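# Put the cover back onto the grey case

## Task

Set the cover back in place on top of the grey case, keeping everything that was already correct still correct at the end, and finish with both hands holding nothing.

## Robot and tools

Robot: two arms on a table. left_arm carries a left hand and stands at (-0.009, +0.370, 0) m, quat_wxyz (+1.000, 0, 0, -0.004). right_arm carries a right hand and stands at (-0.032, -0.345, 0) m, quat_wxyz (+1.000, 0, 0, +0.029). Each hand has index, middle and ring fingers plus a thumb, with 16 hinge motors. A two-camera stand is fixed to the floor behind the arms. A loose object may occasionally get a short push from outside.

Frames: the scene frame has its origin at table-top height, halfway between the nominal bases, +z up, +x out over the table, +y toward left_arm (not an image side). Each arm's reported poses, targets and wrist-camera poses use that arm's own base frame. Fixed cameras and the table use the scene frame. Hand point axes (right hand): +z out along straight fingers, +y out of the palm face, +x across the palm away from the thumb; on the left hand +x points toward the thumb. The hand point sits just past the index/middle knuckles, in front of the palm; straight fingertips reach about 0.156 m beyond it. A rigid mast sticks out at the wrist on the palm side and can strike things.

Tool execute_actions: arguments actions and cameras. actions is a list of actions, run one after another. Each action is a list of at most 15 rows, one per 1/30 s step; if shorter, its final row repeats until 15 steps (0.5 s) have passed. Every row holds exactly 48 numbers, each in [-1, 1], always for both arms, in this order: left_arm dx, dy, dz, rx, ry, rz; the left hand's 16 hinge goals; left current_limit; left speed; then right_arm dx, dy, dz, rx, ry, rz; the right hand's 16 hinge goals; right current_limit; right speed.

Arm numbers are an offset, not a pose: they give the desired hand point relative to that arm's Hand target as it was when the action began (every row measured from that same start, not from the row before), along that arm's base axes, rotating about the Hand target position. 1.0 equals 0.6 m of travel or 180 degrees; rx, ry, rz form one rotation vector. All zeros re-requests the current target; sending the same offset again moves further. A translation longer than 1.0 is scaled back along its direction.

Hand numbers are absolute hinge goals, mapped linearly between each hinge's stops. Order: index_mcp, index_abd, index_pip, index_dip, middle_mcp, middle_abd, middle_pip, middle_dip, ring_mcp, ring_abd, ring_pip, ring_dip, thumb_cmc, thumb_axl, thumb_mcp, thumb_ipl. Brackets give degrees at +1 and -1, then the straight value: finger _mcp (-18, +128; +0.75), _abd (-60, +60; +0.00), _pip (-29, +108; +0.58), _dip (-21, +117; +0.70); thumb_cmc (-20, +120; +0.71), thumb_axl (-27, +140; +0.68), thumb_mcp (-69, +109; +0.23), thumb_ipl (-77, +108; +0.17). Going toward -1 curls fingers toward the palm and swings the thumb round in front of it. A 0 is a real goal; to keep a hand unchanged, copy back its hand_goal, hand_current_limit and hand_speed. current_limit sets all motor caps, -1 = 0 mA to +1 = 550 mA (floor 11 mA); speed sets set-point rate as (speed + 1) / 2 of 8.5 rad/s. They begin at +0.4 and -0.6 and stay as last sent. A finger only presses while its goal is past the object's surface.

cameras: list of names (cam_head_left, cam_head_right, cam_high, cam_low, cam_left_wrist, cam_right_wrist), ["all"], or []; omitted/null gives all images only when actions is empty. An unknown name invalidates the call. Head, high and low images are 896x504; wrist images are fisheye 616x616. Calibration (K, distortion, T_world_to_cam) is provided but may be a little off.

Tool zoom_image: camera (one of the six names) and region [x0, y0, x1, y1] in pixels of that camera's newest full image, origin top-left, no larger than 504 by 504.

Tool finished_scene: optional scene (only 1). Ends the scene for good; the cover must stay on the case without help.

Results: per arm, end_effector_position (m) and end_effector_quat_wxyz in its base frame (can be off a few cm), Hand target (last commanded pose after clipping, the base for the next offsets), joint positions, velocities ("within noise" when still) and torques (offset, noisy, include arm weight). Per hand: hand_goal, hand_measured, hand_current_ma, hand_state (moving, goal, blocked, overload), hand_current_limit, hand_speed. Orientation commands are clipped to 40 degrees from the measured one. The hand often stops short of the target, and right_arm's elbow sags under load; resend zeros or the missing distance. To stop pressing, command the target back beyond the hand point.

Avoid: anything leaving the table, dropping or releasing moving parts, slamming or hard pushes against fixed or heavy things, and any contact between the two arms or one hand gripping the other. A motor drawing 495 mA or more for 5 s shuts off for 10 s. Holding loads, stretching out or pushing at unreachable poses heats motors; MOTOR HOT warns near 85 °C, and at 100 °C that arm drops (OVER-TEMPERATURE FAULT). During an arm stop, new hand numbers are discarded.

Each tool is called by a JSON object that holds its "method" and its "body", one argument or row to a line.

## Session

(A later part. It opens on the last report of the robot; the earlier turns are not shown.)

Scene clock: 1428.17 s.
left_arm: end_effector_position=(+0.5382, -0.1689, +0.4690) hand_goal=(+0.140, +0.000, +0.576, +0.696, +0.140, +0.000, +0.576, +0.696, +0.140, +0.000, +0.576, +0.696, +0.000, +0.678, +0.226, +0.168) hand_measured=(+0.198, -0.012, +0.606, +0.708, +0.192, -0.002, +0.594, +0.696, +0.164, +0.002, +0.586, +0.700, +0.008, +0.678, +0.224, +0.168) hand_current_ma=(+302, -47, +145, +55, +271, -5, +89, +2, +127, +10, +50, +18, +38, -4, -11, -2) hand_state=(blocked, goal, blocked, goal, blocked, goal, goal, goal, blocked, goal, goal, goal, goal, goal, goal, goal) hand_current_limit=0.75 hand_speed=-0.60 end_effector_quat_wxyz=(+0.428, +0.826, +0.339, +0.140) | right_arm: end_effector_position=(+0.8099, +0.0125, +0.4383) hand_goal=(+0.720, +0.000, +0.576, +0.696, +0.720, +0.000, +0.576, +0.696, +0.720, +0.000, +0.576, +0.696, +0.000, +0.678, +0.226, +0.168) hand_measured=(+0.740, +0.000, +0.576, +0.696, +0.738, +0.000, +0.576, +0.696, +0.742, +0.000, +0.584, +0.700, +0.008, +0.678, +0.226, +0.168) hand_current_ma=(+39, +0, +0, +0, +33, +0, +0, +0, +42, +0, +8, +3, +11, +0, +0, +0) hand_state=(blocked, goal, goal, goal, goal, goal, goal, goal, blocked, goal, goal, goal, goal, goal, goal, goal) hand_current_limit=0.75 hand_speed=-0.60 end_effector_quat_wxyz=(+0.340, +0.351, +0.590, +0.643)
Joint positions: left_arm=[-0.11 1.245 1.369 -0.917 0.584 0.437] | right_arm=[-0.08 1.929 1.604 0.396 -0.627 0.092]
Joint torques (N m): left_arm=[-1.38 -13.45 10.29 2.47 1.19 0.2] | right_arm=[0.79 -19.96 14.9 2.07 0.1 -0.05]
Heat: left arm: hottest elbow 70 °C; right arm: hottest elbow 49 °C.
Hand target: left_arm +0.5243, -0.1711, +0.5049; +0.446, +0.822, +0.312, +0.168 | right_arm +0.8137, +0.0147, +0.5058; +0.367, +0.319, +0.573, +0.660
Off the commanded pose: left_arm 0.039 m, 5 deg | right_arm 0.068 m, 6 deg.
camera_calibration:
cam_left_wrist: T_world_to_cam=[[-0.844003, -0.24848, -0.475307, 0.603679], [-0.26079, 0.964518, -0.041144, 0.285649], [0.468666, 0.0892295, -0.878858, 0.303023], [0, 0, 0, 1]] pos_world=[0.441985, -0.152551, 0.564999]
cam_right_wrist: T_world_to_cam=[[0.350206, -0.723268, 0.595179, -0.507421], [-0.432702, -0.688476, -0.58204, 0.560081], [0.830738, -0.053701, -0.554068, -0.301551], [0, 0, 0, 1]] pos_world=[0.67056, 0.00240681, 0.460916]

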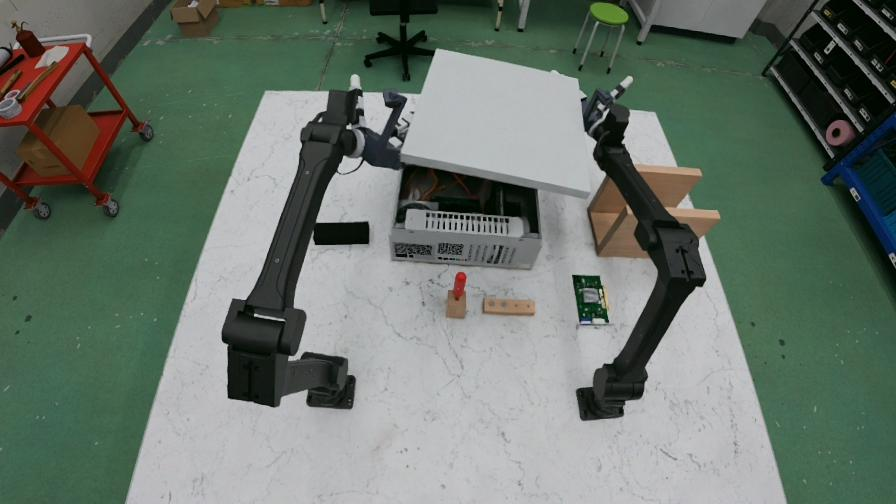

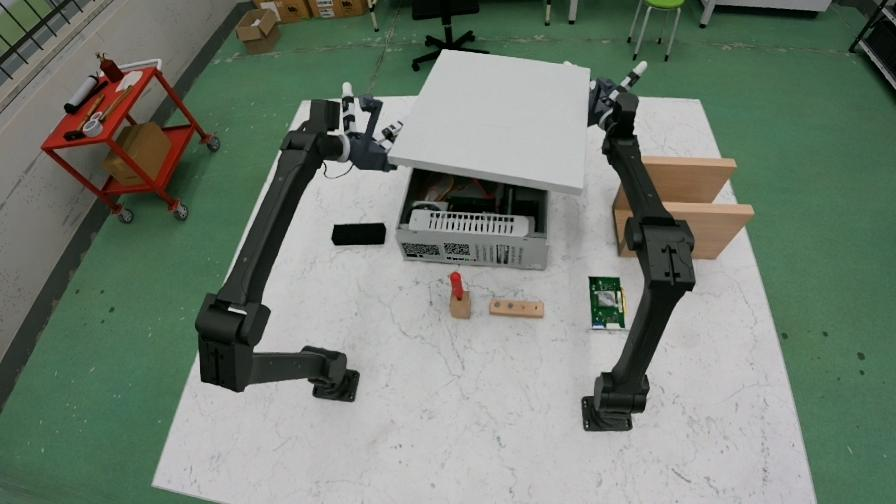

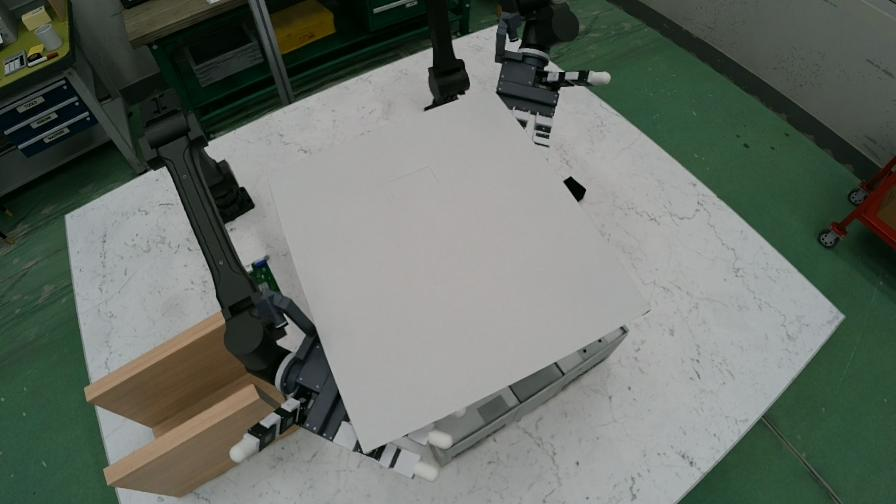

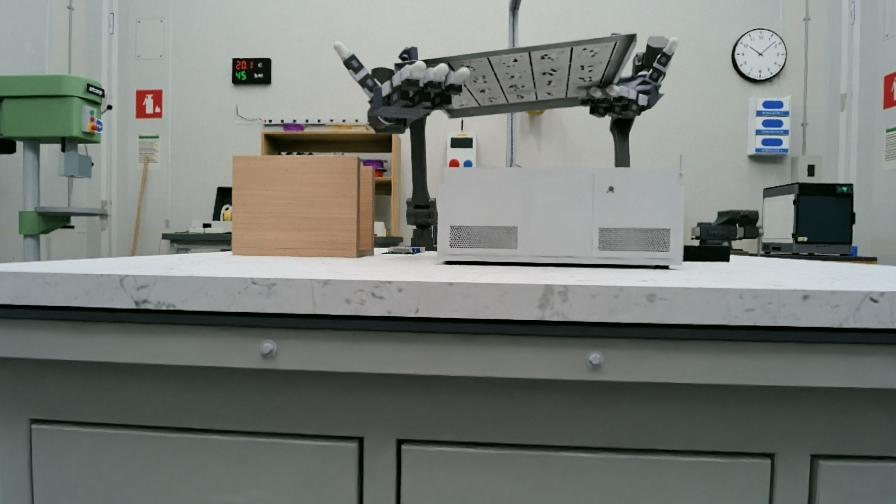

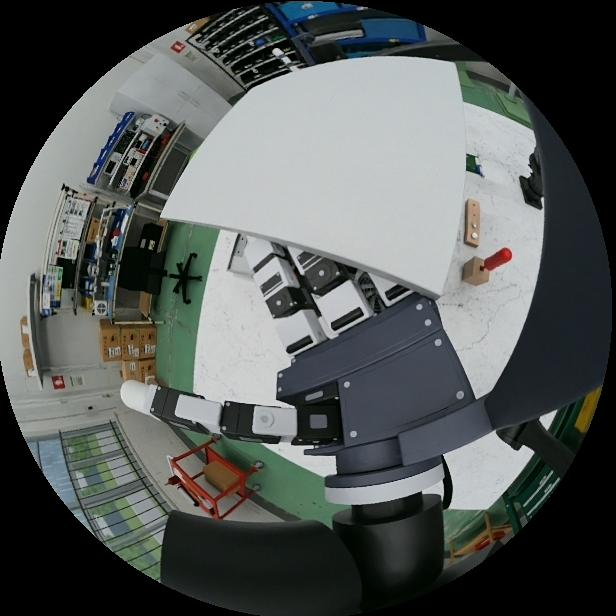

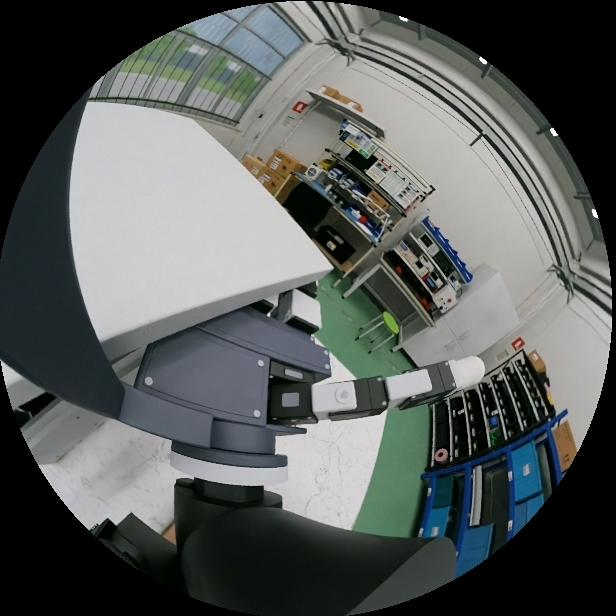

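{"method": "execute_actions", "body": {
  "actions": [
    [[-0.0143,0.0259,-0.02,0,0,0.01167,0.14,0,0.576,0.696,0.14,0,0.576,0.696,0.14,0,0.576,0.696,0,0.678,0.226,0.168,0.75,-0.6,0.0167,0.0428,-0.02,0,0,0.01167,0.72,0,0.576,0.696,0.72,0,0.576,0.696,0.72,0,0.576,0.696,0,0.678,0.226,0.168,0.75,-0.6]],
    [[-0.0143,0.0259,-0.02,0,0,0.01167,0.14,0,0.576,0.696,0.14,0,0.576,0.696,0.14,0,0.576,0.696,0,0.678,0.226,0.168,0.75,-0.6,0.0167,0.0428,-0.02,0,0,0.01167,0.72,0,0.576,0.696,0.72,0,0.576,0.696,0.72,0,0.576,0.696,0,0.678,0.226,0.168,0.75,-0.6]],
    [[-0.0143,0.0259,-0.03,0,0,0.01167,0.14,0,0.576,0.696,0.14,0,0.576,0.696,0.14,0,0.576,0.696,0,0.678,0.226,0.168,0.75,-0.6,0.0167,0.0428,-0.03,0,0,0.01167,0.72,0,0.576,0.696,0.72,0,0.576,0.696,0.72,0,0.576,0.696,0,0.678,0.226,0.168,0.75,-0.6]],
    [[0,0,-0.03,0,0,0,0.14,0,0.576,0.696,0.14,0,0.576,0.696,0.14,0,0.576,0.696,0,0.678,0.226,0.168,0.75,-0.6,0,0,-0.03,0,0,0,0.72,0,0.576,0.696,0.72,0,0.576,0.696,0.72,0,0.576,0.696,0,0.678,0.226,0.168,0.75,-0.6]]
  ],
  "cameras": ["cam_head_left", "cam_head_right", "cam_low", "cam_high"]
}}

{"method": "zoom_image", "body": {
  "camera": "cam_head_left",
  "region": [360, 40, 640, 300]
}}

{"method": "zoom_image", "body": {
  "camera": "cam_head_right",
  "region": [360, 40, 640, 300]
}}

{"method": "zoom_image", "body": {
  "camera": "cam_low",
  "region": [400, 20, 720, 280]
}}

Scene clock: 1496.47 s.
left_arm: end_effector_position=(+0.5035, -0.1257, +0.4055) hand_goal=(+0.140, +0.000, +0.576, +0.696, +0.140, +0.000, +0.576, +0.696, +0.140, +0.000, +0.576, +0.696, +0.000, +0.678, +0.226, +0.168) hand_measured=(+0.200, +0.008, +0.608, +0.708, +0.194, +0.000, +0.596, +0.696, +0.162, +0.002, +0.584, +0.700, +0.008, +0.678, +0.224, +0.168) hand_current_ma=(+319, +32, +153, +63, +288, +0, +95, +2, +112, +10, +36, +17, +38, -4, -11, -2) hand_state=(blocked, goal, blocked, goal, blocked, goal, goal, goal, blocked, goal, goal, goal, goal, goal, goal, goal) hand_current_limit=0.75 hand_speed=-0.60 end_effector_quat_wxyz=(+0.413, +0.815, +0.377, +0.155) | right_arm: end_effector_position=(+0.8435, +0.0859, +0.3778) hand_goal=(+0.720, +0.000, +0.576, +0.696, +0.720, +0.000, +0.576, +0.696, +0.720, +0.000, +0.576, +0.696, +0.000, +0.678, +0.226, +0.168) hand_measured=(+0.740, +0.000, +0.576, +0.696, +0.738, +0.000, +0.576, +0.696, +0.742, +0.000, +0.584, +0.700, +0.008, +0.678, +0.226, +0.168) hand_current_ma=(+39, +0, +0, +0, +33, +0, +0, +0, +41, +0, +8, +3, +11, +0, +0, +0) hand_state=(blocked, goal, goal, goal, goal, goal, goal, goal, blocked, goal, goal, goal, goal, goal, goal, goal) hand_current_limit=0.75 hand_speed=-0.60 end_effector_quat_wxyz=(+0.299, +0.327, +0.612, +0.655)
Joint positions: left_arm=[-0.039 1.116 1.112 -0.804 0.562 0.434] | right_arm=[0.008 2.073 1.683 0.435 -0.643 0.091]
Joint torques (N m): left_arm=[-0.91 -11.4 10.33 3.69 1.02 -0.05] | right_arm=[0.73 -21.95 13.63 3.66 -0.08 0.01]
Heat: left arm: hottest elbow 61 °C; right arm: hottest elbow 55 °C.
Hand target: left_arm +0.4986, -0.1245, +0.4448; +0.436, +0.804, +0.356, +0.192 | right_arm +0.8437, +0.0915, +0.4459; +0.330, +0.287, +0.589, +0.679
Off the commanded pose: left_arm 0.040 m, 6 deg | right_arm 0.068 m, 7 deg.
Images, in order (width x height): cam_head_left 896x504, cam_head_right 896x504, cam_high 896x504, cam_low 896x504.

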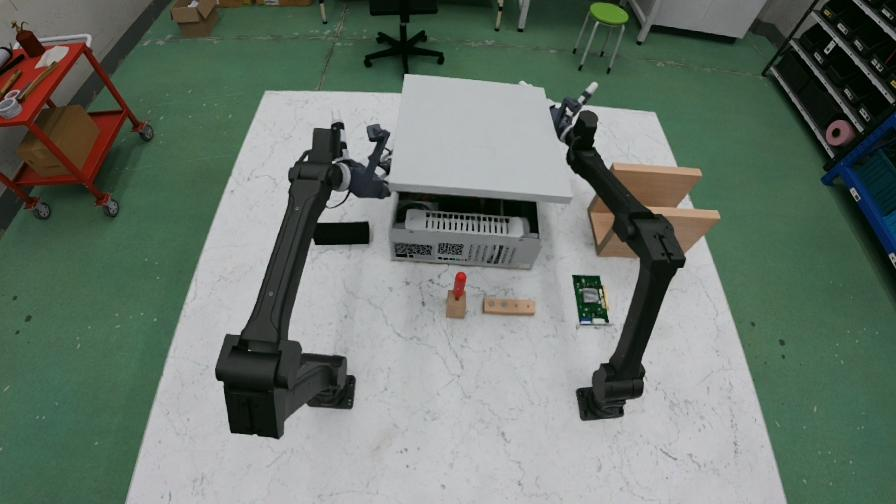

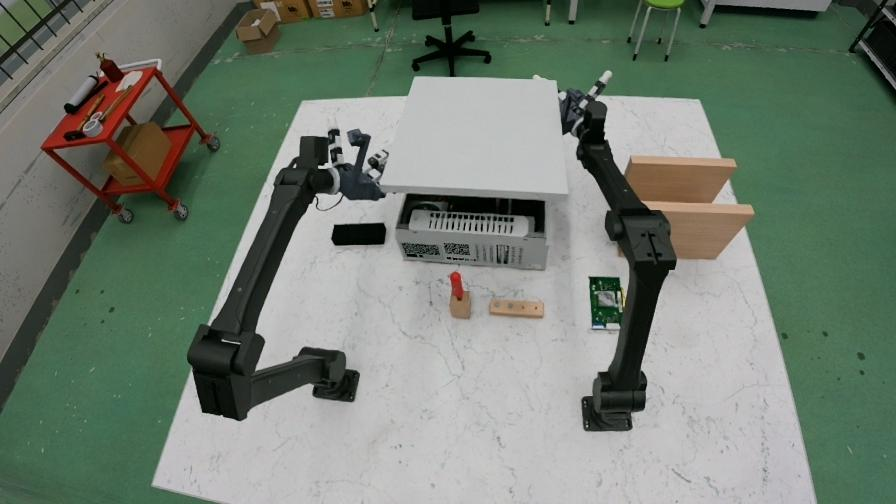

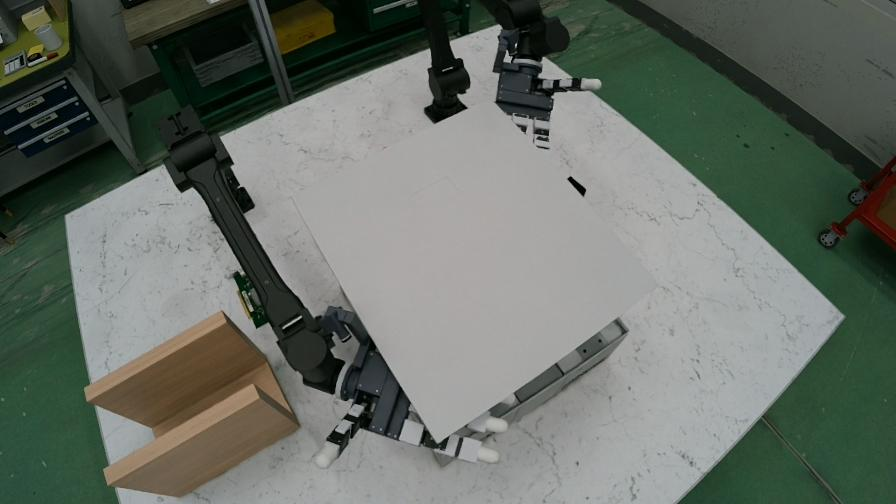

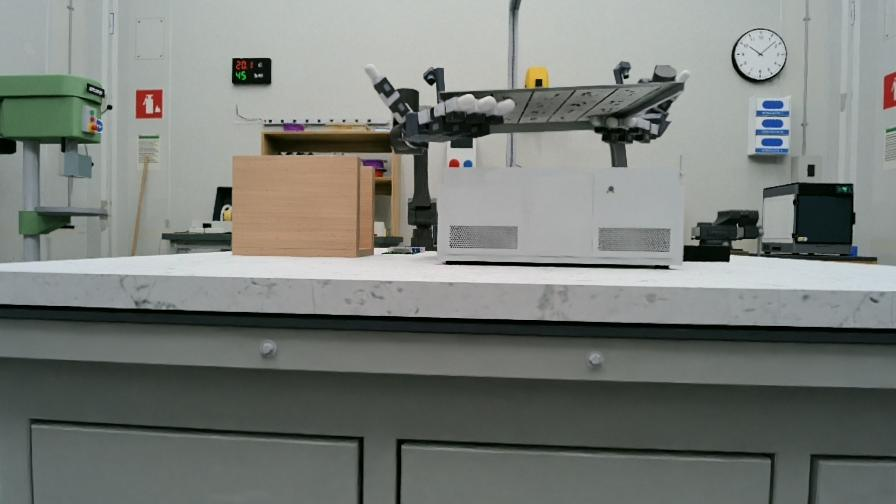

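Scaled by 1.800.

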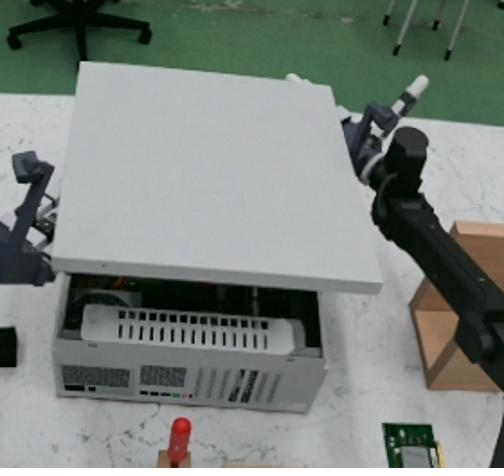

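Scaled by 1.800.

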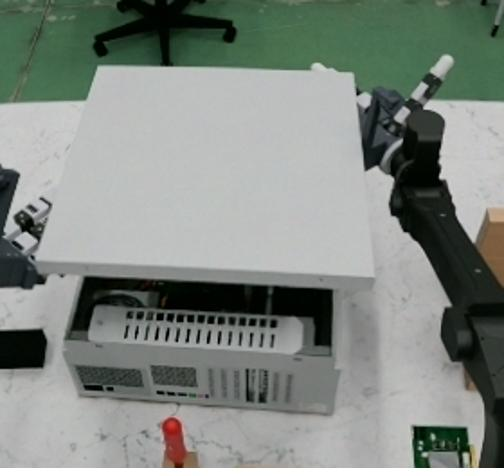

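Scaled by 1.575.

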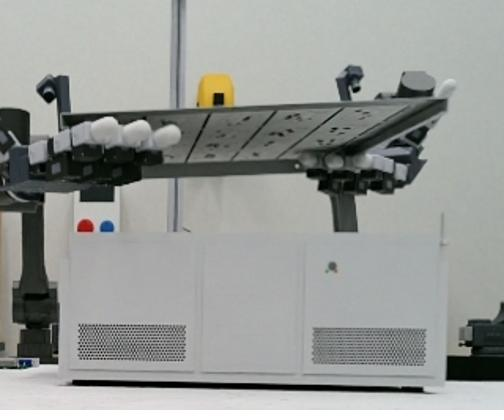

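{"method": "execute_actions", "body": {
  "actions": [
    [[0,0,-0.04,0,0,0,0.14,0,0.576,0.696,0.14,0,0.576,0.696,0.14,0,0.576,0.696,0,0.678,0.226,0.168,0.75,-0.6,0,0,-0.04,0,0,0,0.72,0,0.576,0.696,0.72,0,0.576,0.696,0.72,0,0.576,0.696,0,0.678,0.226,0.168,0.75,-0.6]],
    [[0,0,-0.04,0,0,0,0.14,0,0.576,0.696,0.14,0,0.576,0.696,0.14,0,0.576,0.696,0,0.678,0.226,0.168,0.75,-0.6,0,0,-0.04,0,0,0,0.72,0,0.576,0.696,0.72,0,0.576,0.696,0.72,0,0.576,0.696,0,0.678,0.226,0.168,0.75,-0.6]],
    [[0,0,-0.04,0,0,0,0.14,0,0.576,0.696,0.14,0,0.576,0.696,0.14,0,0.576,0.696,0,0.678,0.226,0.168,0.75,-0.6,0,0,-0.04,0,0,0,0.72,0,0.576,0.696,0.72,0,0.576,0.696,0.72,0,0.576,0.696,0,0.678,0.226,0.168,0.75,-0.6]]
  ],
  "cameras": ["cam_head_left", "cam_head_right", "cam_low", "cam_high"]
}}

{"method": "zoom_image", "body": {
  "camera": "cam_head_left",
  "region": [370, 80, 620, 280]
}}

{"method": "zoom_image", "body": {
  "camera": "cam_head_right",
  "region": [370, 80, 620, 280]
}}

{"method": "zoom_image", "body": {
  "camera": "cam_low",
  "region": [400, 60, 720, 280]
}}

{"method": "zoom_image", "body": {
  "camera": "cam_high",
  "region": [280, 80, 700, 480]
}}

Scene clock: 1541.67 s.
left_arm: end_effector_position=(+0.4970, -0.1255, +0.3415) hand_goal=(+0.140, +0.000, +0.576, +0.696, +0.140, +0.000, +0.576, +0.696, +0.140, +0.000, +0.576, +0.696, +0.000, +0.678, +0.226, +0.168) hand_measured=(+0.200, +0.012, +0.608, +0.708, +0.196, -0.002, +0.596, +0.696, +0.162, +0.000, +0.582, +0.700, +0.008, +0.678, +0.224, +0.168) hand_current_ma=(+316, +49, +153, +62, +290, -8, +96, +2, +118, +1, +30, +17, +38, -4, -11, -2) hand_state=(blocked, goal, blocked, goal, blocked, goal, goal, goal, blocked, goal, goal, goal, goal, goal, goal, goal) hand_current_limit=0.75 hand_speed=-0.60 end_effector_quat_wxyz=(+0.416, +0.813, +0.374, +0.161) | right_arm: end_effector_position=(+0.8500, +0.0882, +0.3340) hand_goal=(+0.720, +0.000, +0.576, +0.696, +0.720, +0.000, +0.576, +0.696, +0.720, +0.000, +0.576, +0.696, +0.000, +0.678, +0.226, +0.168) hand_measured=(+0.740, +0.000, +0.576, +0.696, +0.738, +0.000, +0.576, +0.696, +0.742, +0.000, +0.584, +0.700, +0.008, +0.678, +0.226, +0.168) hand_current_ma=(+39, +0, +0, +0, +33, +0, +0, +0, +41, +0, +8, +3, +11, +0, +0, +0) hand_state=(blocked, goal, goal, goal, goal, goal, goal, goal, blocked, goal, goal, goal, goal, goal, goal, goal) hand_current_limit=0.75 hand_speed=-0.60 end_effector_quat_wxyz=(+0.313, +0.310, +0.605, +0.663)
Joint positions: left_arm=[-0.039 1.111 0.932 -0.613 0.562 0.434] | right_arm=[0.01 2.163 1.683 0.574 -0.644 0.09]
Joint torques (N m): left_arm=[-1.03 -9.88 10.13 3.74 1.02 -0.05] | right_arm=[0.38 -22.65 9.61 3.59 0.02 0.02]
Heat: left arm: hottest elbow 58 °C; right arm: hottest elbow 54 °C.
Hand target: left_arm +0.4987, -0.1245, +0.3729; +0.436, +0.804, +0.356, +0.192 | right_arm +0.8437, +0.0918, +0.3740; +0.330, +0.287, +0.590, +0.679
Off the commanded pose: left_arm 0.031 m, 5 deg | right_arm 0.041 m, 4 deg.
Images, in order (width x height): cam_head_left 896x504, cam_head_right 896x504, cam_high 896x504, cam_low 896x504.

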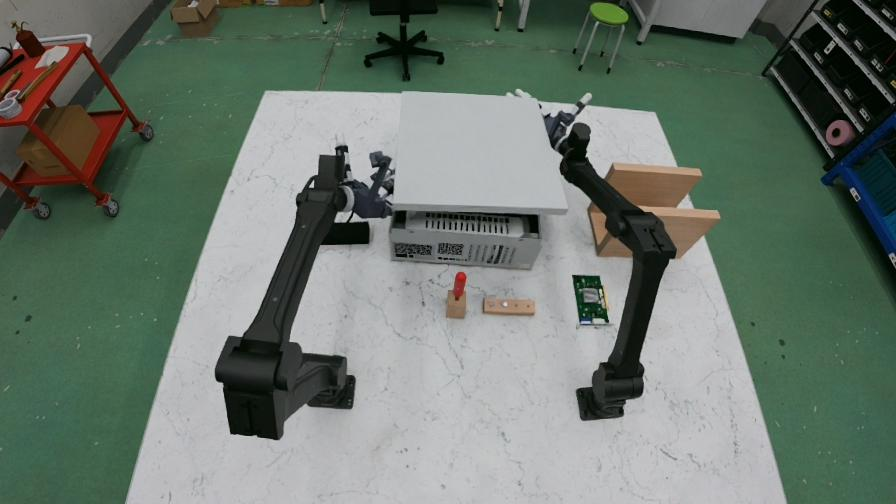

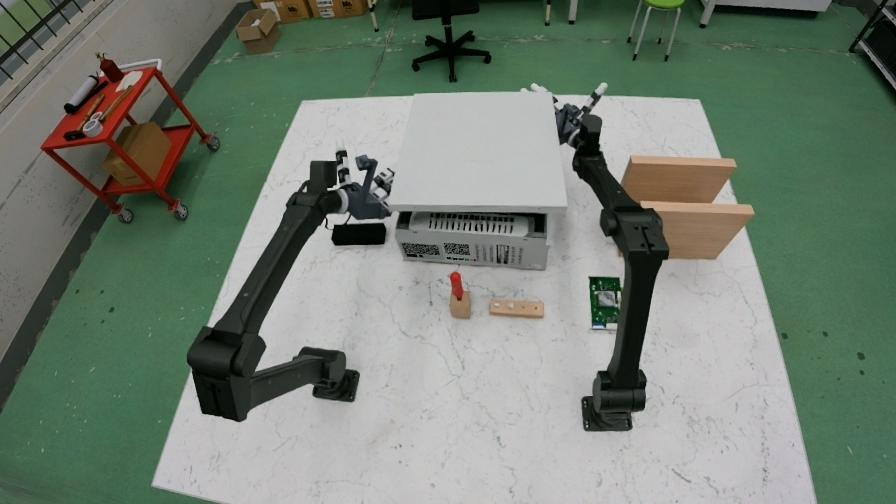

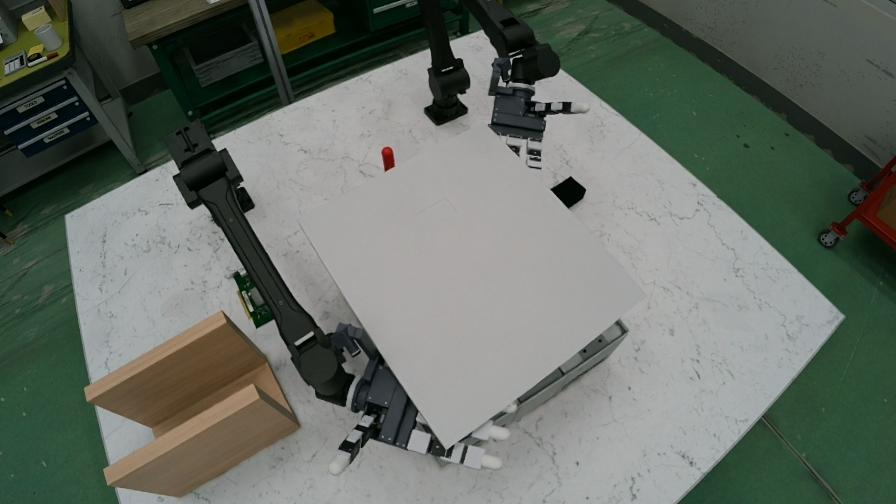

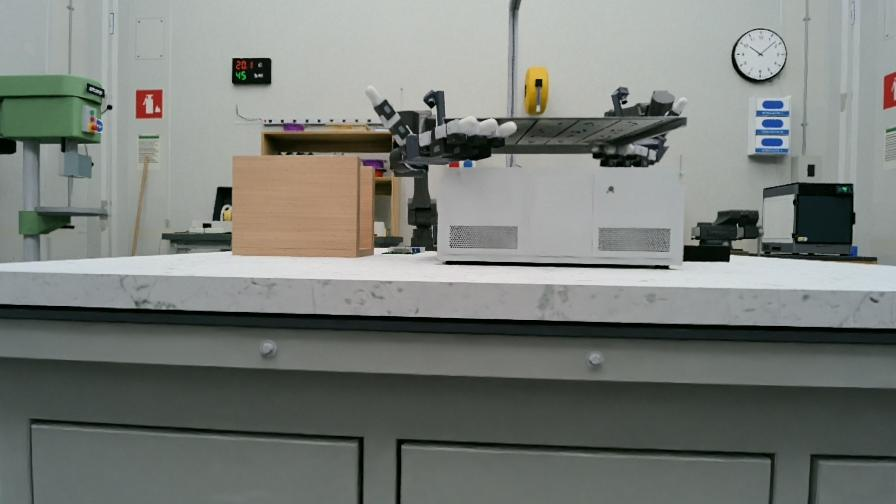

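Scaled by 2.016.

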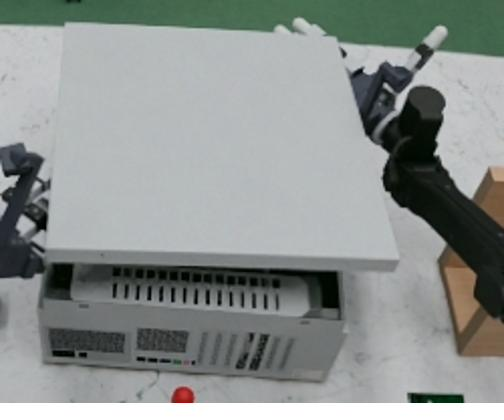

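Scaled by 2.016.

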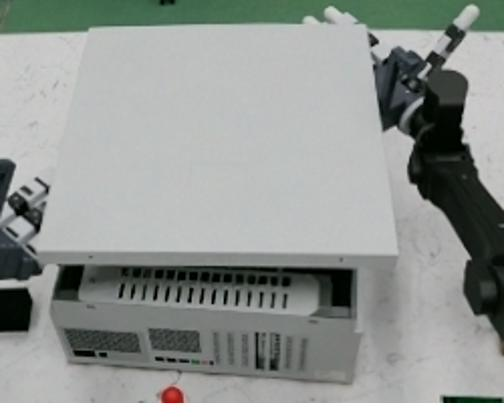

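Scaled by 1.575.

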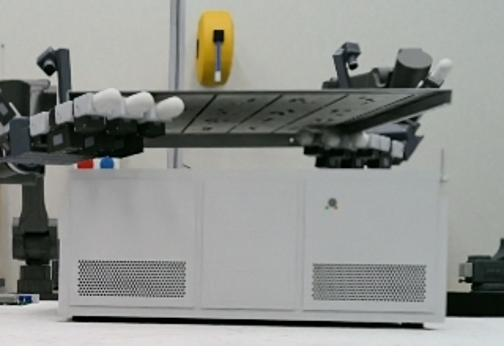

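Scaled by 1.200.

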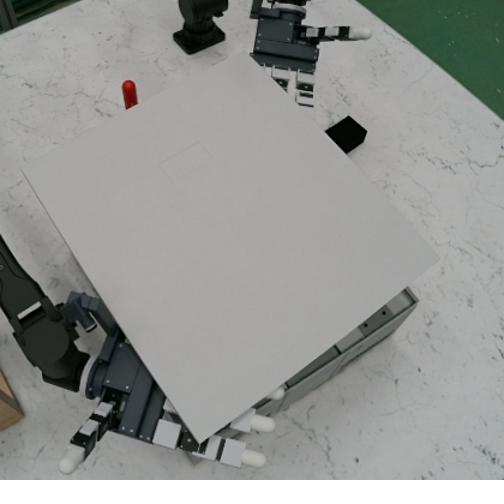

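{"method": "execute_actions", "body": {
  "actions": [
    [[-0.0003,0.0117,-0.01,0,0,-0.00889,0.14,0,0.576,0.696,0.14,0,0.576,0.696,0.14,0,0.576,0.696,0,0.678,0.226,0.168,0.75,-0.6,-0.0212,-0.0018,-0.01,0,0,-0.00889,0.72,0,0.576,0.696,0.72,0,0.576,0.696,0.72,0,0.576,0.696,0,0.678,0.226,0.168,0.75,-0.6]],
    [[-0.0003,0.0117,-0.02,0,0,-0.00889,0.14,0,0.576,0.696,0.14,0,0.576,0.696,0.14,0,0.576,0.696,0,0.678,0.226,0.168,0.75,-0.6,-0.0212,-0.0018,-0.02,0,0,-0.00889,0.72,0,0.576,0.696,0.72,0,0.576,0.696,0.72,0,0.576,0.696,0,0.678,0.226,0.168,0.75,-0.6]]
  ],
  "cameras": ["cam_head_left", "cam_head_right", "cam_low"]
}}

{"method": "zoom_image", "body": {
  "camera": "cam_head_left",
  "region": [370, 80, 620, 280]
}}

{"method": "zoom_image", "body": {
  "camera": "cam_head_right",
  "region": [370, 80, 620, 280]
}}

{"method": "zoom_image", "body": {
  "camera": "cam_low",
  "region": [400, 60, 720, 280]
}}

Scene clock: 1629.33 s.
left_arm: end_effector_position=(+0.4965, -0.1117, +0.3323) hand_goal=(+0.140, +0.000, +0.576, +0.696, +0.140, +0.000, +0.576, +0.696, +0.140, +0.000, +0.576, +0.696, +0.000, +0.678, +0.226, +0.168) hand_measured=(+0.176, +0.004, +0.592, +0.702, +0.176, -0.002, +0.586, +0.696, +0.178, +0.000, +0.582, +0.700, +0.008, +0.678, +0.224, +0.168) hand_current_ma=(+190, +18, +77, +25, +193, -6, +50, +2, +195, +1, +34, +18, +38, -4, -11, -2) hand_state=(blocked, goal, goal, goal, blocked, goal, goal, goal, blocked, goal, goal, goal, goal, goal, goal, goal) hand_current_limit=0.75 hand_speed=-0.60 end_effector_quat_wxyz=(+0.427, +0.818, +0.352, +0.155) | right_arm: end_effector_position=(+0.8326, +0.0828, +0.3104) hand_goal=(+0.720, +0.000, +0.576, +0.696, +0.720, +0.000, +0.576, +0.696, +0.720, +0.000, +0.576, +0.696, +0.000, +0.678, +0.226, +0.168) hand_measured=(+0.728, +0.000, +0.578, +0.696, +0.720, +0.000, +0.576, +0.696, +0.740, +0.000, +0.582, +0.700, +0.008, +0.678, +0.226, +0.168) hand_current_ma=(+10, +0, +1, +0, +0, +0, +1, +0, +36, +0, +8, +3, +11, +0, +0, +0) hand_state=(goal, goal, goal, goal, goal, goal, goal, goal, goal, goal, goal, goal, goal, goal, goal, goal) hand_current_limit=0.75 hand_speed=-0.60 end_effector_quat_wxyz=(+0.331, +0.328, +0.594, +0.655)
Joint positions: left_arm=[0.023 1.134 0.919 -0.61 0.647 0.519] | right_arm=[0.016 2.145 1.578 0.66 -0.581 0.089]
Joint torques (N m): left_arm=[-0.85 -9.05 9.81 3.12 1.31 0.09] | right_arm=[0.79 -24.41 7.56 3.32 0.08 -0.09]
Heat: left arm: hottest elbow 58 °C; right arm: hottest elbow 48 °C.
Hand target: left_arm +0.4982, -0.1105, +0.3550; +0.442, +0.813, +0.334, +0.180 | right_arm +0.8182, +0.0893, +0.3560; +0.349, +0.303, +0.581, +0.670
Off the commanded pose: left_arm 0.023 m, 4 deg | right_arm 0.048 m, 4 deg.
Images, in order (width x height): cam_head_left 896x504, cam_head_right 896x504, cam_low 896x504.

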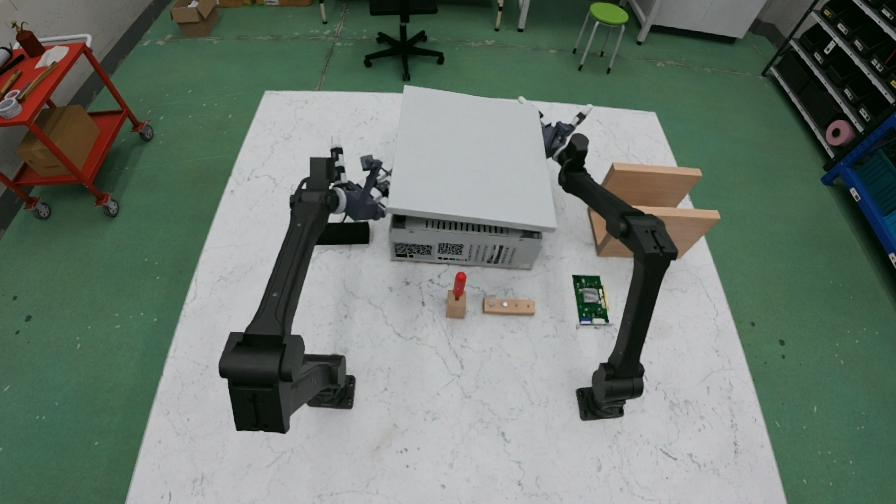

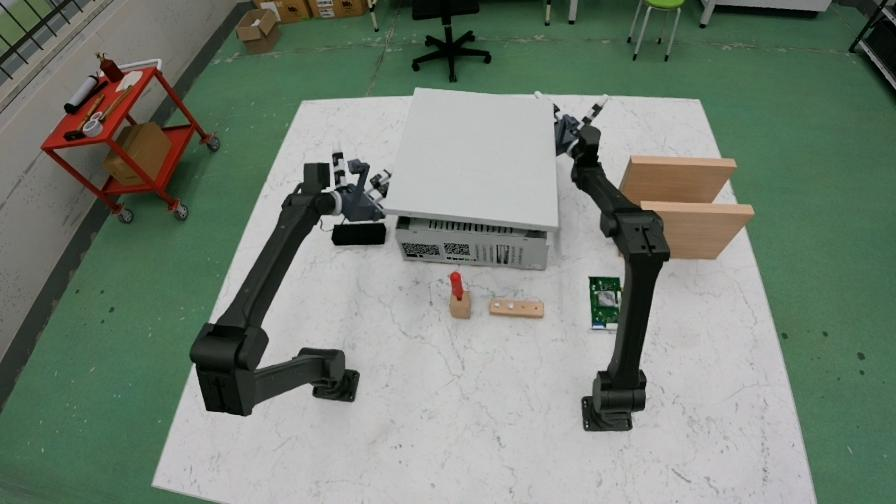

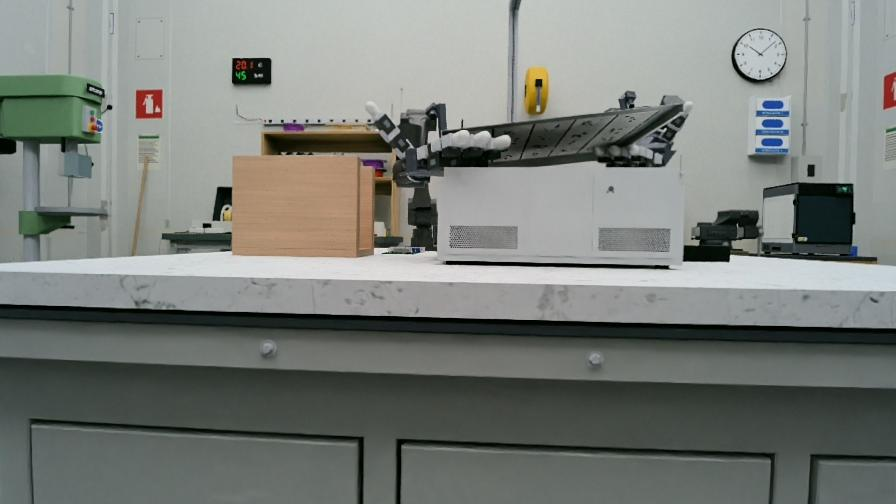

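Scaled by 2.016.

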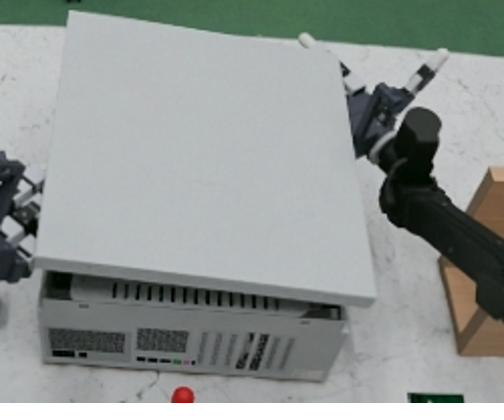

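Scaled by 2.016.

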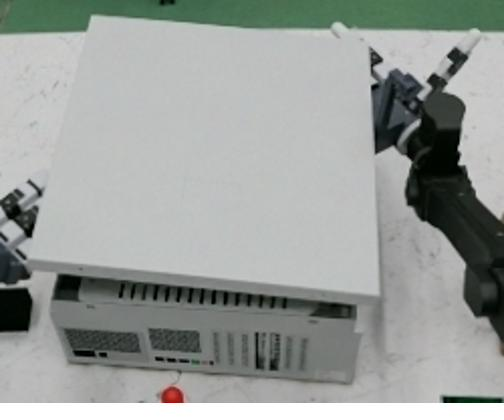

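Scaled by 1.575.

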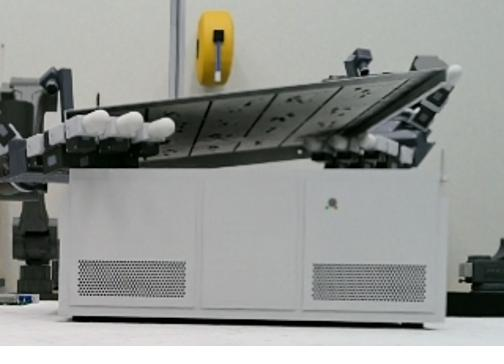

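{"method": "execute_actions", "body": {
  "actions": [
    [[0,0,-0.0417,0,0,-0.004,0.14,0,0.576,0.696,0.14,0,0.576,0.696,0.14,0,0.576,0.696,0,0.678,0.226,0.168,0.75,-0.6,0,0,-0.01,0,0,0,0.74,0,0.576,0.696,0.74,0,0.576,0.696,0.74,0,0.576,0.696,0,0.678,0.226,0.168,0.75,-0.6]],
    [[0,0,-0.0417,0,0,-0.003,0.14,0,0.576,0.696,0.14,0,0.576,0.696,0.14,0,0.576,0.696,0,0.678,0.226,0.168,0.75,-0.6,0,0,-0.01,0,0,0,0.75,0,0.576,0.696,0.75,0,0.576,0.696,0.75,0,0.576,0.696,0,0.678,0.226,0.168,0.75,-0.6]]
  ],
  "cameras": ["cam_head_left", "cam_head_right", "cam_low", "cam_left_wrist", "cam_right_wrist"]
}}

{"method": "zoom_image", "body": {
  "camera": "cam_head_left",
  "region": [370, 80, 620, 280]
}}

{"method": "zoom_image", "body": {
  "camera": "cam_low",
  "region": [400, 60, 720, 280]
}}

Scene clock: 1667.43 s.
left_arm: end_effector_position=(+0.4954, -0.1116, +0.2817) hand_goal=(+0.140, +0.000, +0.576, +0.696, +0.140, +0.000, +0.576, +0.696, +0.140, +0.000, +0.576, +0.696, +0.000, +0.678, +0.226, +0.168) hand_measured=(+0.172, +0.004, +0.590, +0.702, +0.172, +0.000, +0.586, +0.696, +0.178, +0.000, +0.582, +0.700, +0.008, +0.678, +0.224, +0.168) hand_current_ma=(+166, +19, +63, +25, +171, -4, +47, +2, +195, +1, +29, +17, +38, -4, -11, -2) hand_state=(blocked, goal, goal, goal, blocked, goal, goal, goal, blocked, goal, goal, goal, goal, goal, goal, goal) hand_current_limit=0.75 hand_speed=-0.60 end_effector_quat_wxyz=(+0.429, +0.822, +0.344, +0.149) | right_arm: end_effector_position=(+0.8290, +0.0828, +0.3110) hand_goal=(+0.750, +0.000, +0.576, +0.696, +0.750, +0.000, +0.576, +0.696, +0.750, +0.000, +0.576, +0.696, +0.000, +0.678, +0.226, +0.168) hand_measured=(+0.756, +0.000, +0.578, +0.696, +0.748, +0.000, +0.576, +0.696, +0.758, +0.000, +0.582, +0.700, +0.008, +0.678, +0.226, +0.168) hand_current_ma=(+8, +0, +1, +0, -1, +0, +1, +0, +10, +0, +8, +3, +11, +0, +0, +0) hand_state=(goal, goal, goal, goal, goal, goal, goal, goal, goal, goal, goal, goal, goal, goal, goal, goal) hand_current_limit=0.75 hand_speed=-0.60 end_effector_quat_wxyz=(+0.336, +0.323, +0.592, +0.657)
Joint positions: left_arm=[0.033 1.185 0.822 -0.482 0.669 0.549] | right_arm=[0.016 2.145 1.569 0.684 -0.58 0.086]
Joint torques (N m): left_arm=[-0.73 -9.64 9.4 3.11 1.34 0.1] | right_arm=[0.32 -22.83 7.41 3.4 0.08 -0.08]
Heat: left arm: hottest elbow 61 °C; right arm: hottest shoulder 46 °C.
Hand target: left_arm +0.4982, -0.1105, +0.3049; +0.443, +0.817, +0.325, +0.175 | right_arm +0.8183, +0.0893, +0.3439; +0.349, +0.303, +0.581, +0.670
Off the commanded pose: left_arm 0.023 m, 4 deg | right_arm 0.035 m, 3 deg.
camera_calibration:
cam_left_wrist: T_world_to_cam=[[-0.832901, -0.263856, -0.486472, 0.488686], [-0.277258, 0.959702, -0.0458287, 0.220531], [0.47896, 0.0967075, -0.872493, 0.147246], [0, 0, 0, 1]] pos_world=[0.397646, -0.0969411, 0.37631]
cam_right_wrist: T_world_to_cam=[[0.360267, -0.704851, 0.611059, -0.402346], [-0.375157, -0.709213, -0.596887, 0.501324], [0.854087, -0.0142039, -0.519936, -0.417455], [0, 0, 0, 1]] pos_world=[0.68957, 0.0660219, 0.328041]
Images, in order (width x height): cam_head_left 896x504, cam_head_right 896x504, cam_low 896x504, cam_left_wrist 616x616, cam_right_wrist 616x616.

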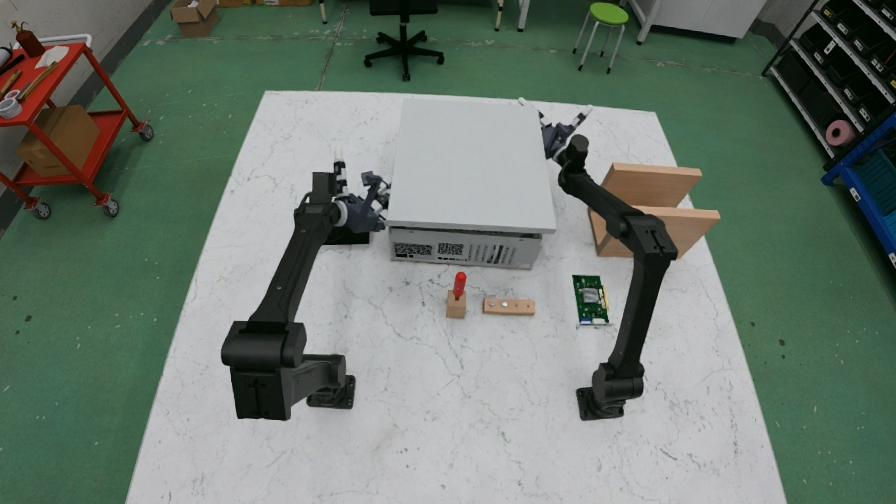

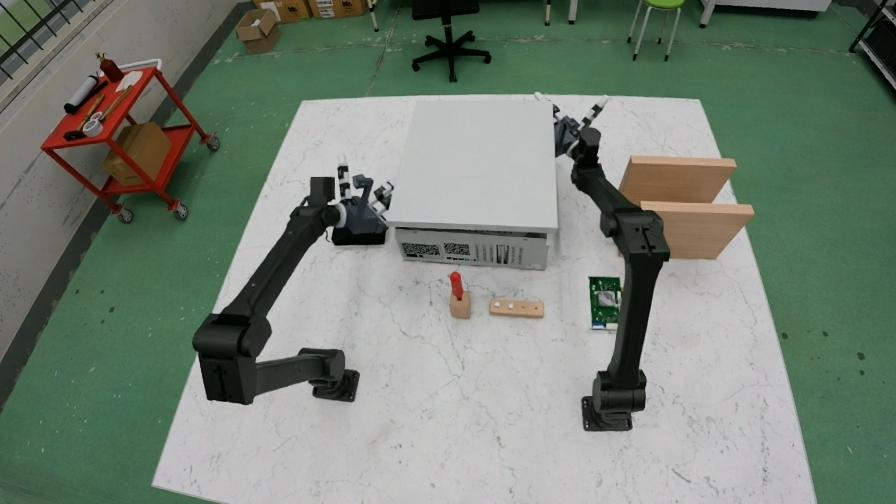

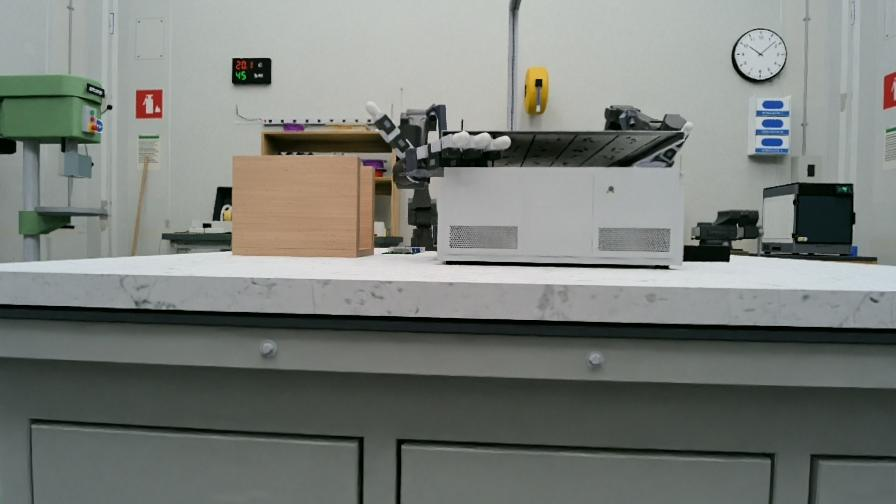

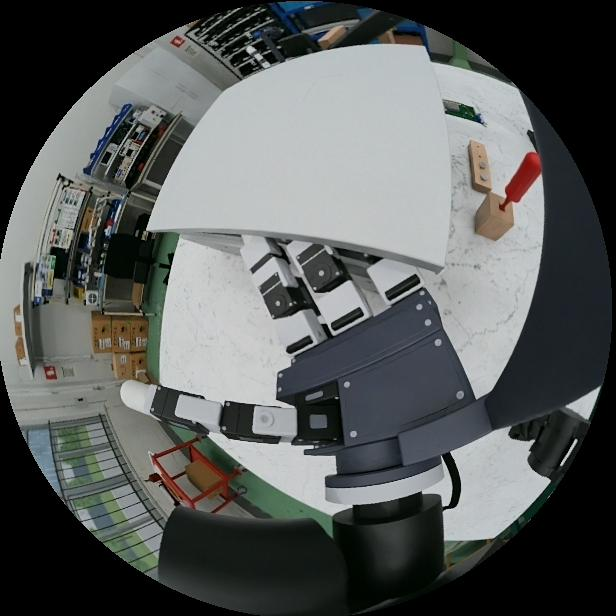

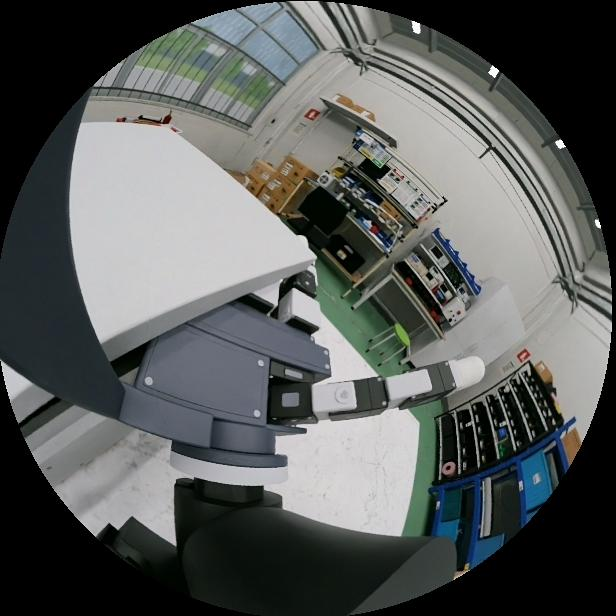

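Scaled by 2.016.

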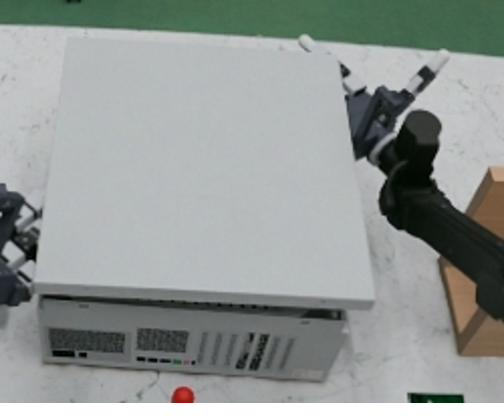

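Scaled by 1.575.

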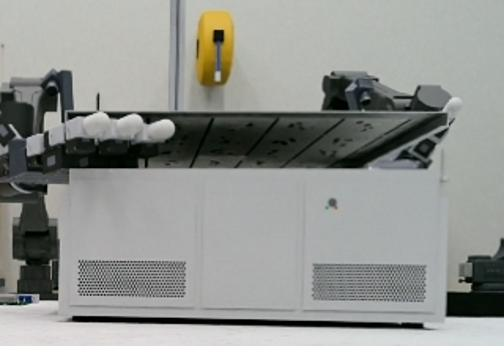

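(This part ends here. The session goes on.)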